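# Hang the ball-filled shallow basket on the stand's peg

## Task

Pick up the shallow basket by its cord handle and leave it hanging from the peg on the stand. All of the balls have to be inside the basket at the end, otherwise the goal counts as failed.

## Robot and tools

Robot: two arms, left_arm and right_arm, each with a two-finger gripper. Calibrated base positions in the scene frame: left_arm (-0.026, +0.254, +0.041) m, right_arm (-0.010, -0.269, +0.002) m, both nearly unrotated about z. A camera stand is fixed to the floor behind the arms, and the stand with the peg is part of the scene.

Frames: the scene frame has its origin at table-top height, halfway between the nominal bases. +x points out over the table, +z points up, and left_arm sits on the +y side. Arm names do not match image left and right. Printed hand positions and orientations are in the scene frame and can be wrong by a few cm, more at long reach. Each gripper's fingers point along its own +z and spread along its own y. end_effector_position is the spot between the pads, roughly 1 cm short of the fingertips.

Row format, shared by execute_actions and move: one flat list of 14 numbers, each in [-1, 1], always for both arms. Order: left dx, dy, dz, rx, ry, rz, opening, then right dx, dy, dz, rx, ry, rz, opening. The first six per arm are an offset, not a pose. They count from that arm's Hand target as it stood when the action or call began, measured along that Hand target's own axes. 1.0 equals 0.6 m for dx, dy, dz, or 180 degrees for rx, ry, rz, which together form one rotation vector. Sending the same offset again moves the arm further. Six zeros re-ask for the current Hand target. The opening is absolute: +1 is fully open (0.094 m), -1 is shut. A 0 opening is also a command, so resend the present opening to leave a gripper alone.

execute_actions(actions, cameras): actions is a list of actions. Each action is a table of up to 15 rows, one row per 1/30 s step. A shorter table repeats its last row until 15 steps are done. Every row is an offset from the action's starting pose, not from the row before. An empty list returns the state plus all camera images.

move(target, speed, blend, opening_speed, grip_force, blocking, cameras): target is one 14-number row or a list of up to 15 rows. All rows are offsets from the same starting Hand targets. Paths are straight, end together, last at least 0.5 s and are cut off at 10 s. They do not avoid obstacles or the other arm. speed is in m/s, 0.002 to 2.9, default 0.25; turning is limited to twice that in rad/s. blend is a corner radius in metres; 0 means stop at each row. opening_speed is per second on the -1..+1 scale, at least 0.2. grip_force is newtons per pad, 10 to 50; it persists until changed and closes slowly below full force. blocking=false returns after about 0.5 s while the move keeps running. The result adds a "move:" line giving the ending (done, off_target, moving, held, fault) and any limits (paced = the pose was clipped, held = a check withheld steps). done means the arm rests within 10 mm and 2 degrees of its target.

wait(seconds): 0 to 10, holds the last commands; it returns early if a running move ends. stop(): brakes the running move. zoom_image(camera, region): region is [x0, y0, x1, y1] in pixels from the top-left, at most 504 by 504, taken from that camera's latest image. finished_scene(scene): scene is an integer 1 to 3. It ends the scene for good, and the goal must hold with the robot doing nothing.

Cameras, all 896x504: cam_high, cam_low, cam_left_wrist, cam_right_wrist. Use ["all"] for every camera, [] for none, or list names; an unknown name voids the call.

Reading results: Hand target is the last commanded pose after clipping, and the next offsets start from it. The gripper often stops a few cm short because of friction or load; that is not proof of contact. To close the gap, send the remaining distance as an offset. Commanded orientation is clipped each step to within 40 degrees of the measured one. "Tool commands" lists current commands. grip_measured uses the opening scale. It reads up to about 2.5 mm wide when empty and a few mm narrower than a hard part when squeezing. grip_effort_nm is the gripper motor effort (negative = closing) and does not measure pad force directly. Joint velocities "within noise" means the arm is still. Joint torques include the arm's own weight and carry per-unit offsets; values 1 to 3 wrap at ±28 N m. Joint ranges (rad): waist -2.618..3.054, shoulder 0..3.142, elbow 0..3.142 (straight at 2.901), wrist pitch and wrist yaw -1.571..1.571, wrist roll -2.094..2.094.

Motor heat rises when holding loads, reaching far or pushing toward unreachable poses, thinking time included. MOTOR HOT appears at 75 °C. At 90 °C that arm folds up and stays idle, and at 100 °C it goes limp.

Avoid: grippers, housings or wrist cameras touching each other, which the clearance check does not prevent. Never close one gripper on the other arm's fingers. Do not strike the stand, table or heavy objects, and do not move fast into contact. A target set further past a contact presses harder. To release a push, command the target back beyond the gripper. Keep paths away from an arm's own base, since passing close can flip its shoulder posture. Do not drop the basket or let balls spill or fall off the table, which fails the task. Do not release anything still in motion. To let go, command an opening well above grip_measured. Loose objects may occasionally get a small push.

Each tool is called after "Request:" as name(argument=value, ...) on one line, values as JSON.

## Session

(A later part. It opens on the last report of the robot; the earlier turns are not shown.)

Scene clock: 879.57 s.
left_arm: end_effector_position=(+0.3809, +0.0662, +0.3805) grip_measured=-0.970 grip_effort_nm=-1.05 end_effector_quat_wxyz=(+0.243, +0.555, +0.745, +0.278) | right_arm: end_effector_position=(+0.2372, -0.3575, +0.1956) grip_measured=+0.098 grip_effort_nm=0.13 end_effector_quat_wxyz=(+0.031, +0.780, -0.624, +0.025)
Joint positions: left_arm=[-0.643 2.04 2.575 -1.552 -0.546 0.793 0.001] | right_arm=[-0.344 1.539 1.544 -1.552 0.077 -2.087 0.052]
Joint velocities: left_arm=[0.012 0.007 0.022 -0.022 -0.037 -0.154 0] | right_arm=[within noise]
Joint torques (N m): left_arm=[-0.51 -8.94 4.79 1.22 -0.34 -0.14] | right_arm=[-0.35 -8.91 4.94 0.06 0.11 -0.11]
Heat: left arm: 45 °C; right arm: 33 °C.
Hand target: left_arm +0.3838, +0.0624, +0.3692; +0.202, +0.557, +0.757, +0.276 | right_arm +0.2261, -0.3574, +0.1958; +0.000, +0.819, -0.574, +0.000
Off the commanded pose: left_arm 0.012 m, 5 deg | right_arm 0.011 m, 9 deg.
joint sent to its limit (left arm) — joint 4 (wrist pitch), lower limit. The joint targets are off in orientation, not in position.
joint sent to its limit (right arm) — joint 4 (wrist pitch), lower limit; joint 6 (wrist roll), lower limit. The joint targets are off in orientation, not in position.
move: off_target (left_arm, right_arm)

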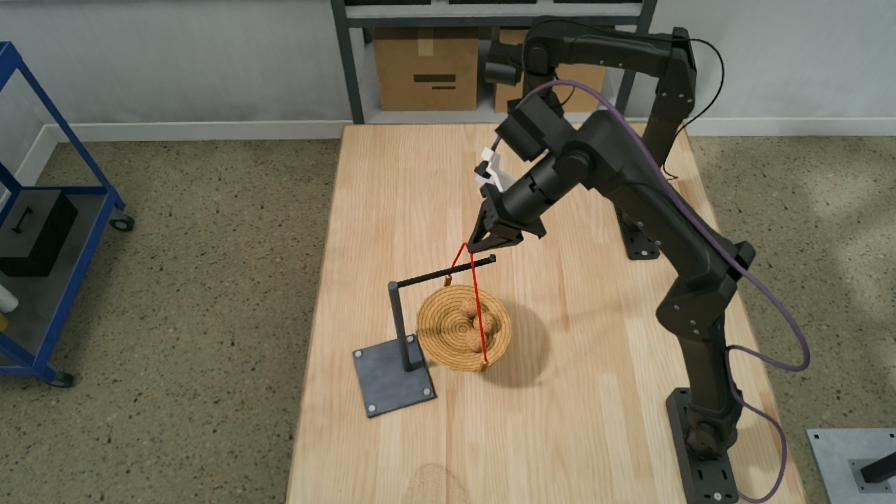

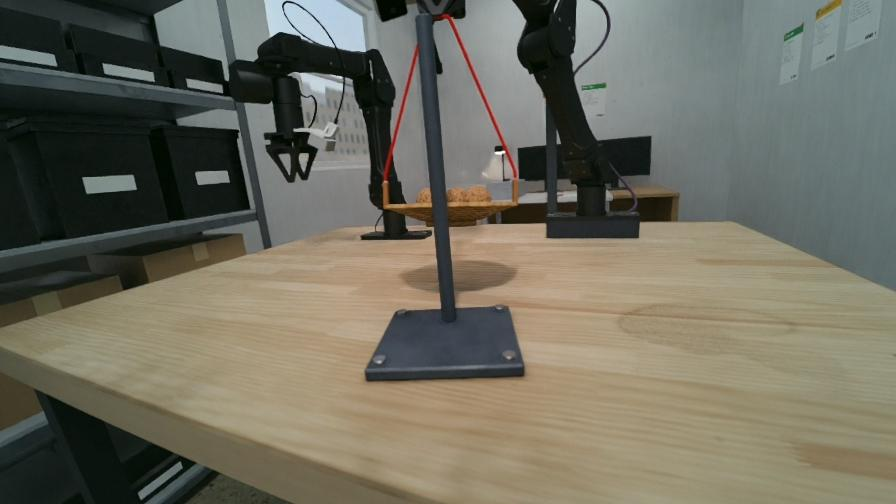

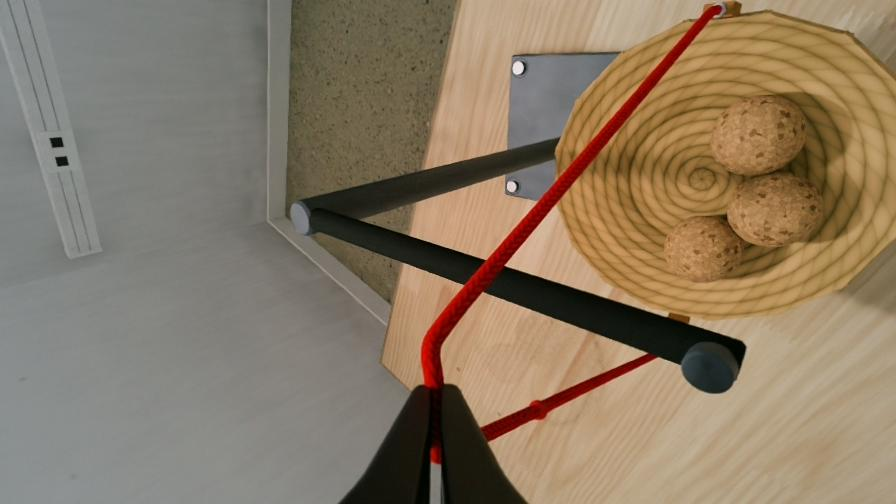

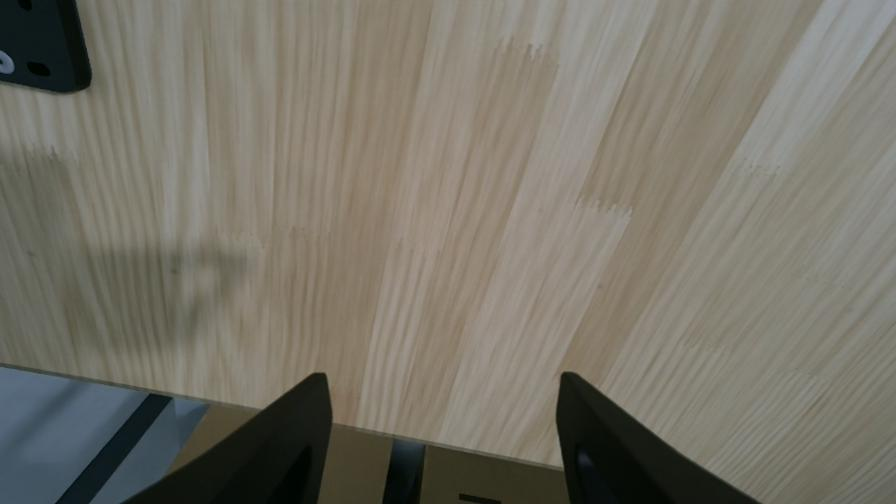

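Request:
move(target=[-0.0137,-0.0273,0.0315,0,0,0,-1,0,0,0,0,0,0,0.1], speed=0.03, cameras=["all"])

Request:
zoom_image(camera="cam_high", region=[400, 200, 540, 300])

Request:
zoom_image(camera="cam_low", region=[370, 0, 530, 130])

Request:
zoom_image(camera="cam_left_wrist", region=[340, 200, 840, 504])

Scene clock: 894.73 s.
left_arm: end_effector_position=(+0.3835, +0.0577, +0.3563) grip_measured=-0.970 grip_effort_nm=-1.06 end_effector_quat_wxyz=(+0.220, +0.554, +0.755, +0.272) | right_arm: end_effector_position=(+0.2372, -0.3575, +0.1956) grip_measured=+0.098 grip_effort_nm=0.12 end_effector_quat_wxyz=(+0.031, +0.780, -0.624, +0.025)
Joint positions: left_arm=[-0.655 2.073 2.54 -1.552 -0.546 0.748 0.001] | right_arm=[-0.344 1.539 1.544 -1.552 0.077 -2.087 0.052]
Joint torques (N m): left_arm=[-0.5 -9.42 5.01 1.11 -0.35 -0.1] | right_arm=[-0.38 -8.94 4.9 0.08 0.11 -0.1]
Heat: left arm: 44 °C; right arm: 33 °C.
Hand target: left_arm +0.3858, +0.0545, +0.3443; +0.203, +0.557, +0.757, +0.276 | right_arm +0.2261, -0.3574, +0.1958; +0.000, +0.819, -0.574, +0.000
Off the commanded pose: left_arm 0.013 m, 2 deg | right_arm 0.011 m, 9 deg.
joint sent to its limit (left arm) — joint 4 (wrist pitch), lower limit. The joint targets still meet the commanded pose.
joint sent to its limit (right arm) — joint 4 (wrist pitch), lower limit; joint 6 (wrist roll), lower limit. The joint targets are off in orientation, not in position.
move: off_target (left_arm, right_arm)

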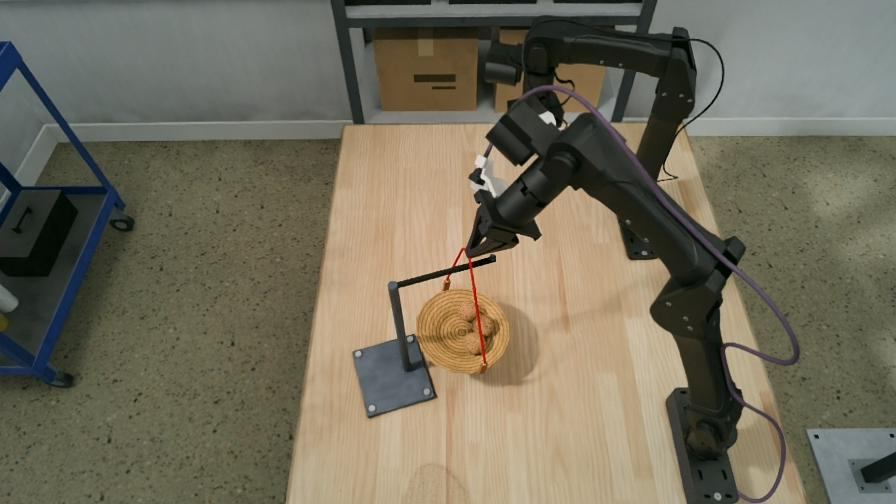

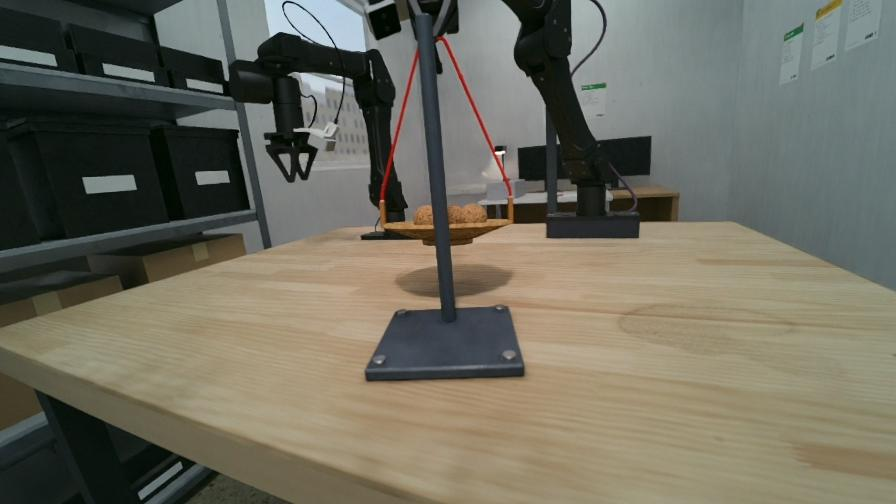

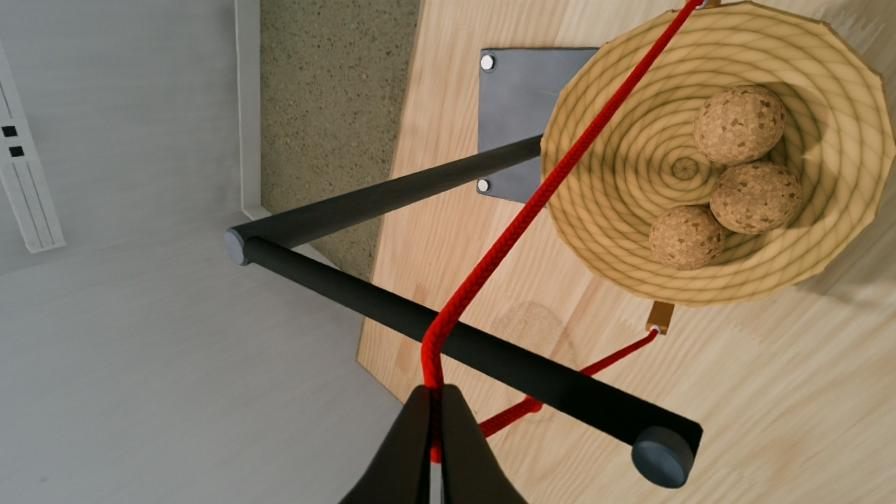

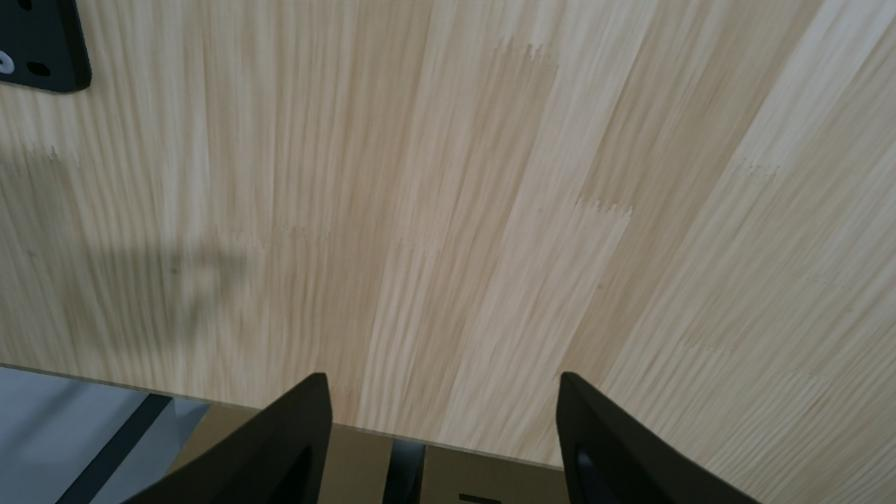

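Scaled by 3.600 from the camera's 896x504 image, which has a finer 1280x720 frame.

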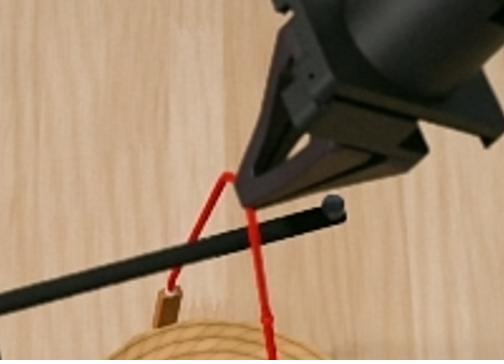

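Scaled by 3.150 from the camera's 896x504 image, which has a finer 1280x720 frame.

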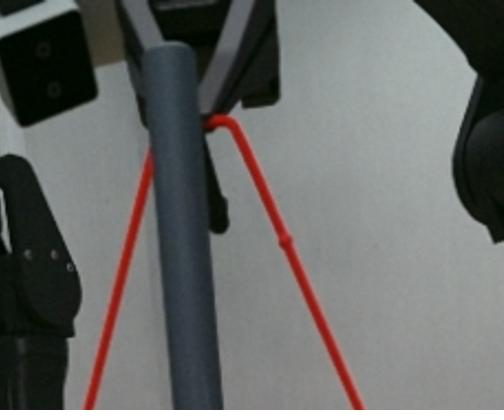

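Scaled by 1.008 from the camera's 896x504 image, which has a finer 1280x720 frame.

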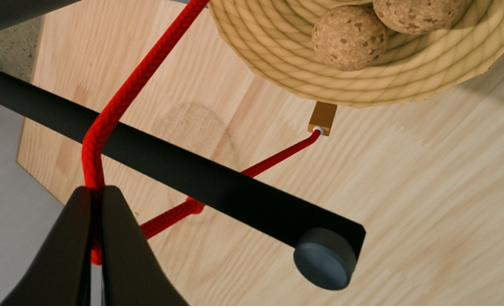

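Request:
move(target=[0,-0.0107,0.0128,0,0,0,-1,0,0,0,0,0,0,0.1], speed=0.02, cameras=["all"])

Request:
zoom_image(camera="cam_high", region=[400, 200, 540, 300])

Request:
zoom_image(camera="cam_low", region=[370, 0, 530, 130])

Request:
zoom_image(camera="cam_left_wrist", region=[340, 200, 840, 504])

Scene clock: 909.13 s.
left_arm: end_effector_position=(+0.3837, +0.0592, +0.3354) grip_measured=-0.971 grip_effort_nm=-1.06 end_effector_quat_wxyz=(+0.190, +0.562, +0.755, +0.281) | right_arm: end_effector_position=(+0.2372, -0.3575, +0.1956) grip_measured=+0.098 grip_effort_nm=0.13 end_effector_quat_wxyz=(+0.031, +0.780, -0.624, +0.025)
Joint positions: left_arm=[-0.658 2.069 2.45 -1.529 -0.566 0.744 0.001] | right_arm=[-0.344 1.539 1.544 -1.552 0.077 -2.087 0.052]
Joint torques (N m): left_arm=[-0.18 -12.74 3.89 1.46 -0.17 -0.11] | right_arm=[-0.34 -8.9 4.93 0.06 0.1 -0.1]
Motor temperatures (°C): left_arm=[23 39 43 32 27 26 31] | right_arm=[25 32 33 26 24 24 25]
Heat: left arm: 43 °C; right arm: 33 °C.
Hand target: left_arm +0.3859, +0.0545, +0.3342; +0.202, +0.557, +0.757, +0.276 | right_arm +0.2261, -0.3574, +0.1958; +0.000, +0.819, -0.574, +0.000
Off the commanded pose: left_arm 0.005 m, 2 deg | right_arm 0.011 m, 9 deg.
joint sent to its limit (right arm) — joint 4 (wrist pitch), lower limit; joint 6 (wrist roll), lower limit. The joint targets are off in orientation, not in position.
move: off_target (right_arm)

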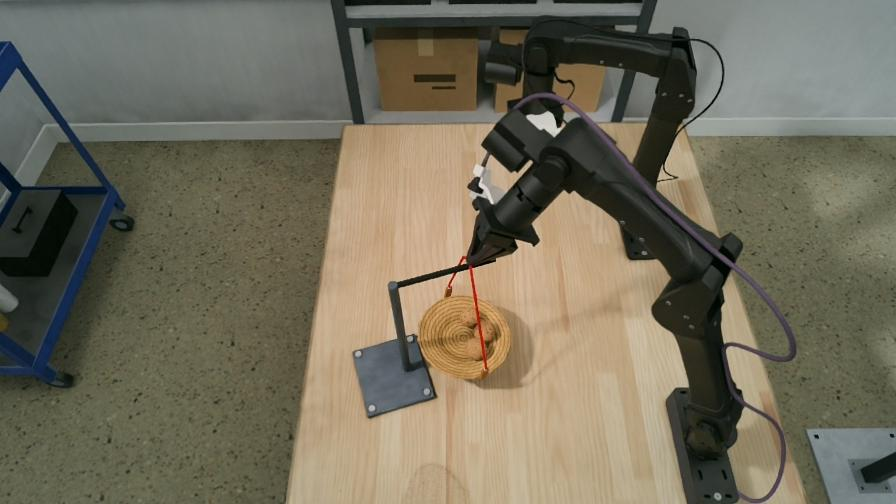

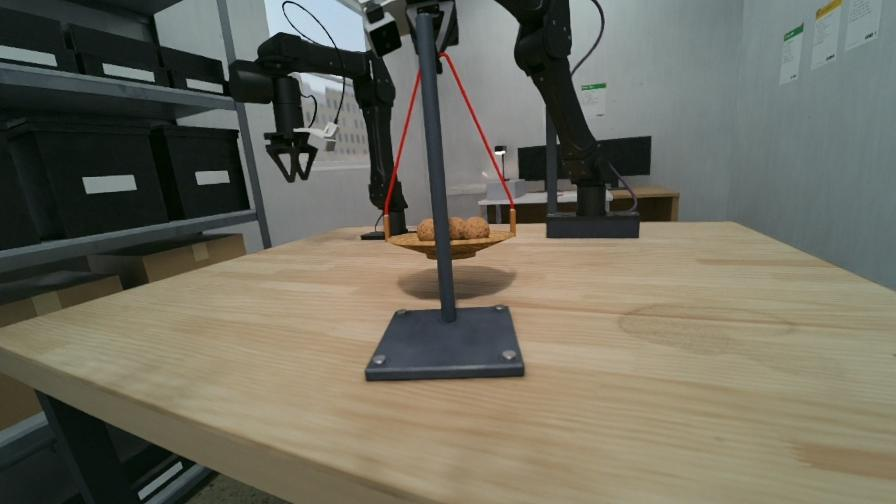

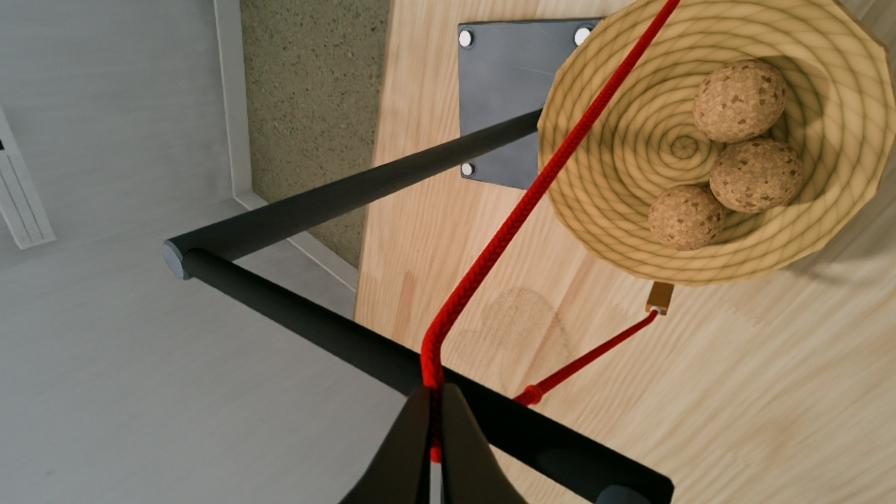

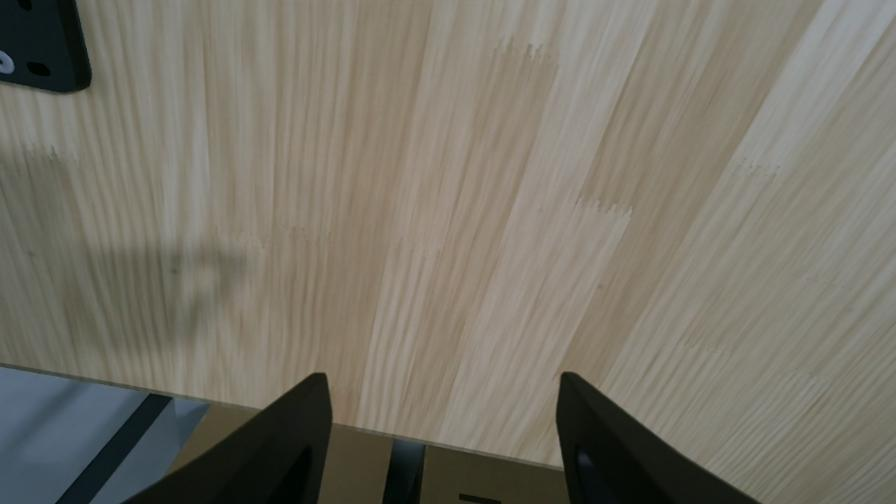

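Scaled by 3.600 from the camera's 896x504 image, which has a finer 1280x720 frame.

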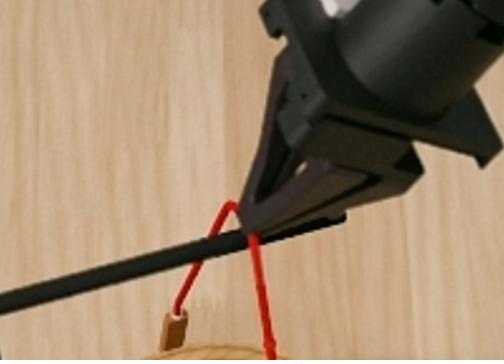

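Scaled by 3.150 from the camera's 896x504 image, which has a finer 1280x720 frame.

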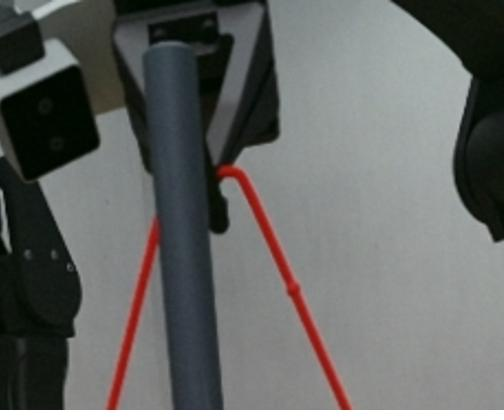

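Scaled by 1.008 from the camera's 896x504 image, which has a finer 1280x720 frame.

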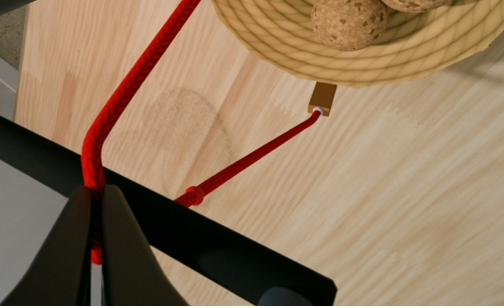

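Request:
move(target=[0,0,0,0,0,0,-0.8,0,0,0,0,0,0,0.1], opening_speed=0.2, cameras=["all"])

Request:
zoom_image(camera="cam_high", region=[400, 200, 540, 300])

Request:
zoom_image(camera="cam_low", region=[370, 0, 530, 130])

Request:
zoom_image(camera="cam_left_wrist", region=[340, 200, 840, 504])

Scene clock: 926.60 s.
left_arm: end_effector_position=(+0.3865, +0.0593, +0.3377) grip_measured=-0.802 grip_effort_nm=0.11 end_effector_quat_wxyz=(+0.196, +0.557, +0.754, +0.287) | right_arm: end_effector_position=(+0.2372, -0.3575, +0.1956) grip_measured=+0.098 grip_effort_nm=0.12 end_effector_quat_wxyz=(+0.031, +0.780, -0.624, +0.025)
Joint positions: left_arm=[-0.658 2.069 2.45 -1.516 -0.578 0.744 0.009] | right_arm=[-0.344 1.539 1.544 -1.552 0.077 -2.087 0.052]
Joint torques (N m): left_arm=[-0.18 -12.75 3.88 1.33 -0.07 -0.11] | right_arm=[-0.35 -8.9 4.94 0.07 0.11 -0.1]
Heat: left arm: 43 °C; right arm: 33 °C.
Hand target: left_arm +0.3859, +0.0545, +0.3341; +0.202, +0.557, +0.757, +0.276 | right_arm +0.2261, -0.3574, +0.1958; +0.000, +0.819, -0.574, +0.000
Off the commanded pose: left_arm 0.006 m, 1 deg | right_arm 0.011 m, 9 deg.
joint sent to its limit (right arm) — joint 4 (wrist pitch), lower limit; joint 6 (wrist roll), lower limit. The joint targets are off in orientation, not in position.
move: off_target (right_arm)

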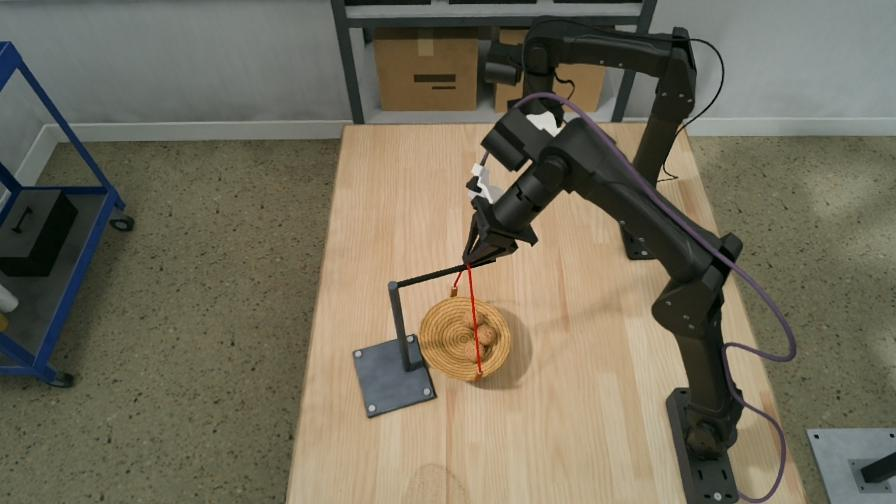

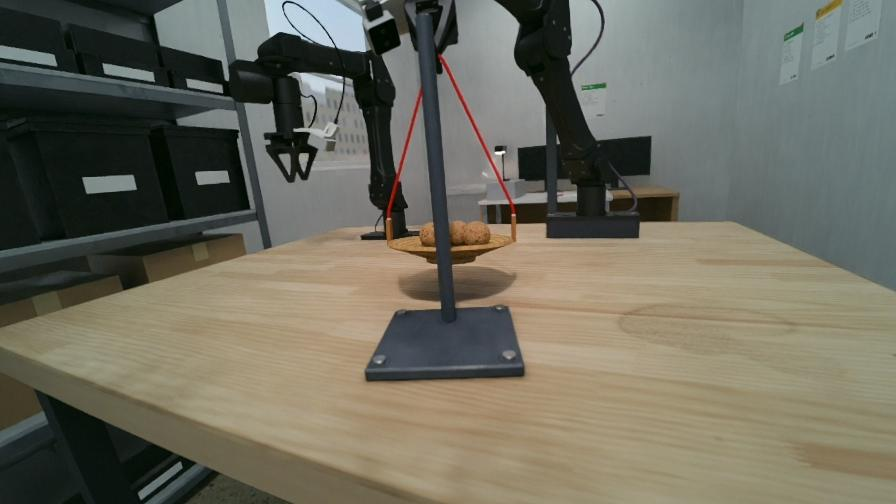

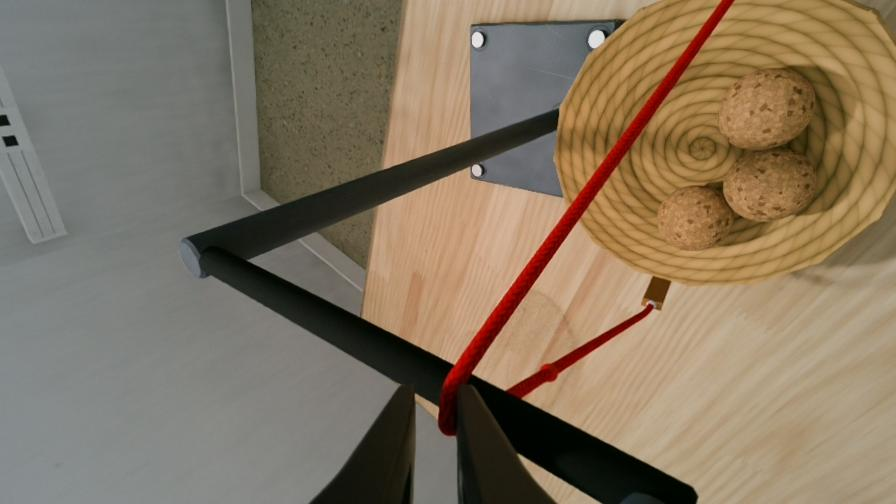

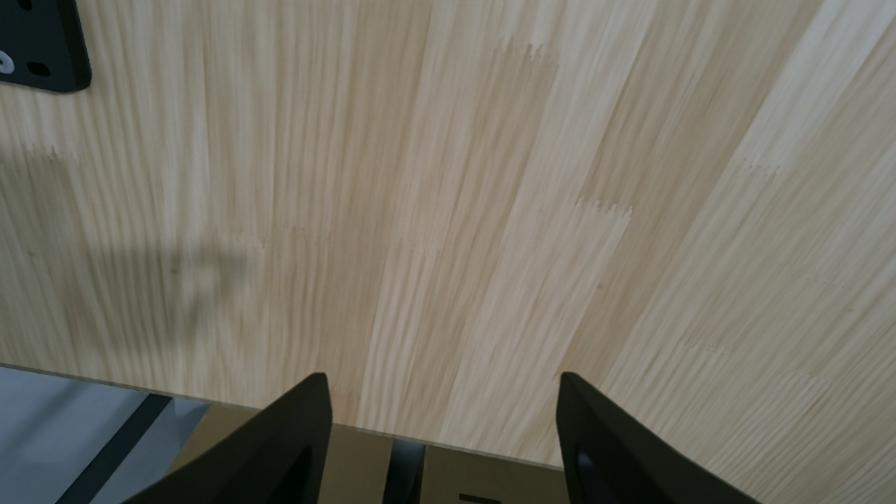

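Scaled by 3.600 from the camera's 896x504 image, which has a finer 1280x720 frame.

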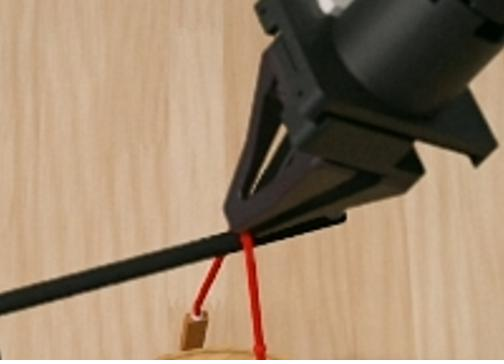

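Scaled by 3.150 from the camera's 896x504 image, which has a finer 1280x720 frame.

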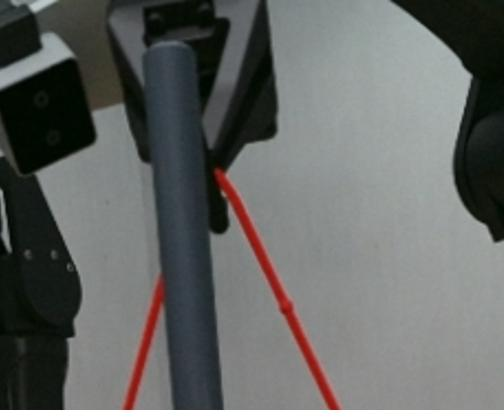

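Scaled by 1.008 from the camera's 896x504 image, which has a finer 1280x720 frame.

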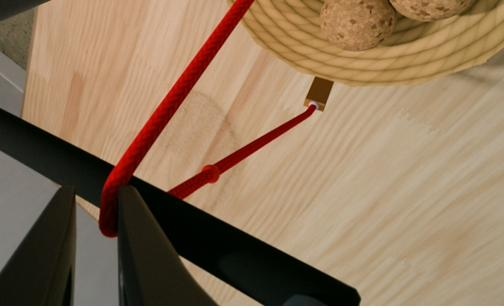

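Request:
move(target=[0,0,-0.15,0,0,0,-0.7,0,0,0,0,0,0,0.1], speed=0.05, cameras=["all"])

Request:
zoom_image(camera="cam_high", region=[380, 200, 580, 380])

Scene clock: 935.40 s.
left_arm: end_effector_position=(+0.3392, +0.0289, +0.3950) grip_measured=-0.702 grip_effort_nm=0.10 end_effector_quat_wxyz=(+0.277, +0.564, +0.726, +0.280) | right_arm: end_effector_position=(+0.2372, -0.3575, +0.1956) grip_measured=+0.098 grip_effort_nm=0.12 end_effector_quat_wxyz=(+0.031, +0.780, -0.624, +0.025)
Joint positions: left_arm=[-0.799 1.948 2.469 -1.531 -0.62 0.704 0.014] | right_arm=[-0.344 1.539 1.544 -1.552 0.077 -2.087 0.052]
Joint torques (N m): left_arm=[-0.36 -13.11 4.96 0.98 -0.36 -0.11] | right_arm=[-0.32 -8.91 4.89 0.07 0.1 -0.11]
Heat: left arm: 43 °C; right arm: 33 °C.
Hand target: left_arm +0.3306, +0.0371, +0.4030; +0.202, +0.557, +0.757, +0.276 | right_arm +0.2261, -0.3574, +0.1958; +0.000, +0.819, -0.574, +0.000
Off the commanded pose: left_arm 0.014 m, 9 deg | right_arm 0.011 m, 9 deg.
joint sent to its limit (left arm) — joint 4 (wrist pitch), lower limit. The joint targets are off in orientation, not in position.
joint sent to its limit (right arm) — joint 4 (wrist pitch), lower limit; joint 6 (wrist roll), lower limit. The joint targets are off in orientation, not in position.
move: off_target (left_arm, right_arm)

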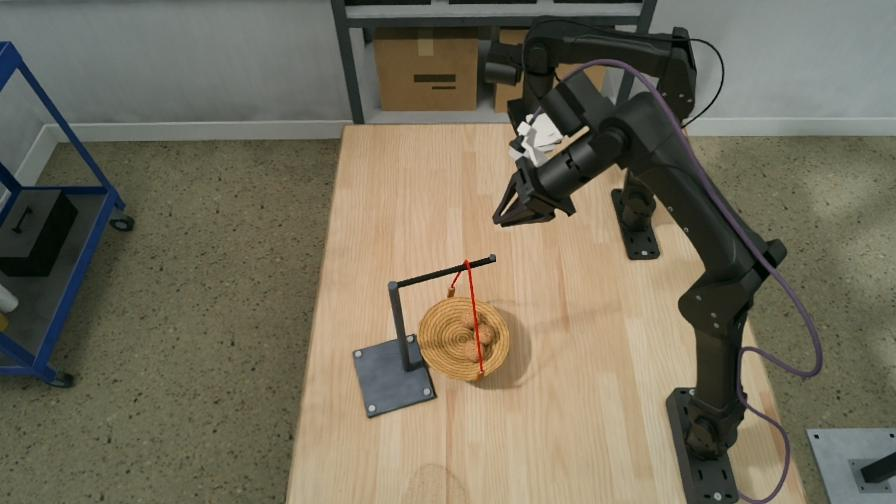

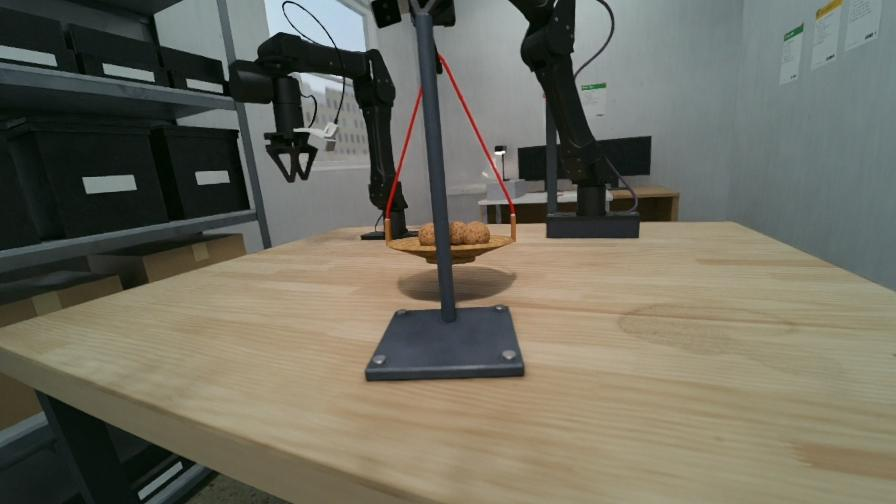

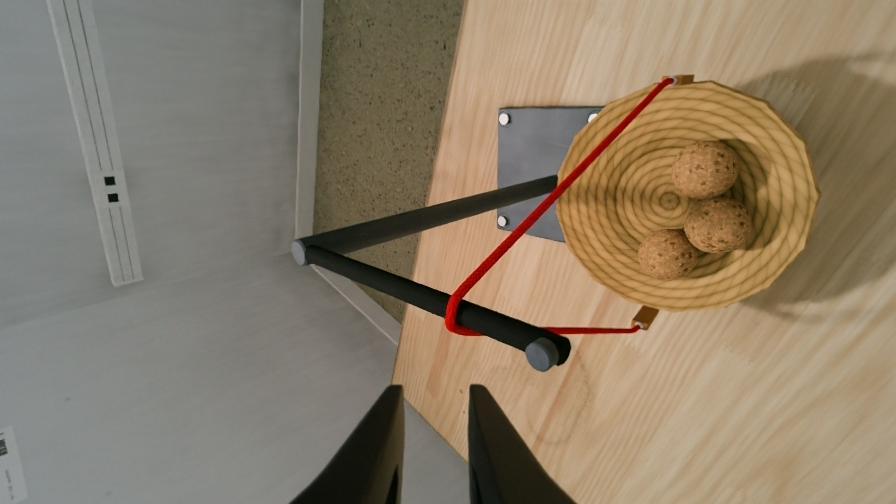

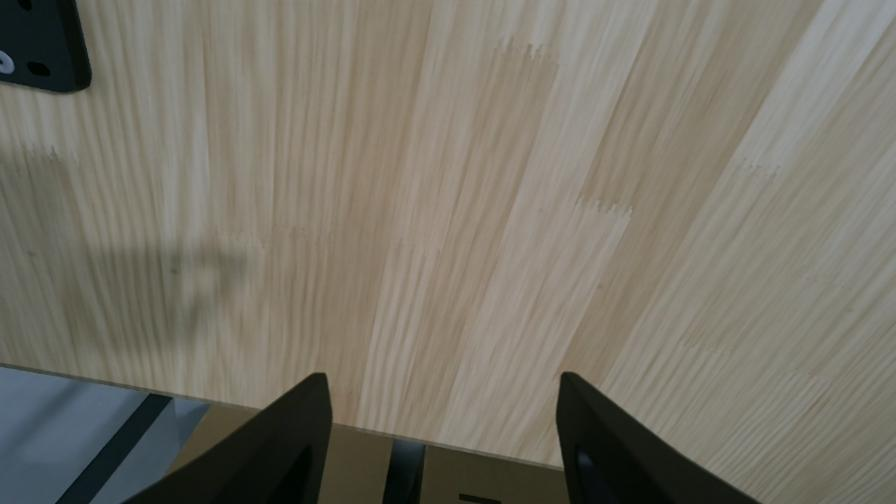

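Scaled by 2.520 from the camera's 896x504 image, which has a finer 1280x720 frame.

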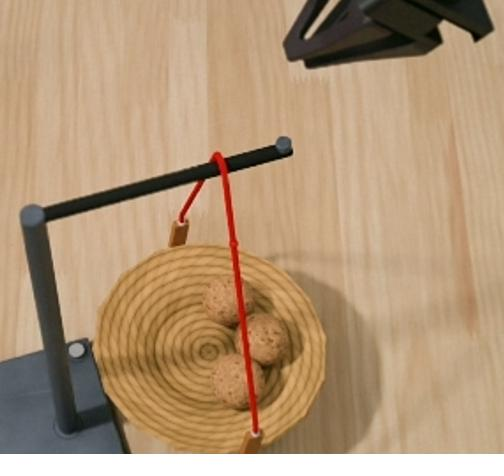

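Request:
finished_scene(scene=1)

The scene is finished: the task was done.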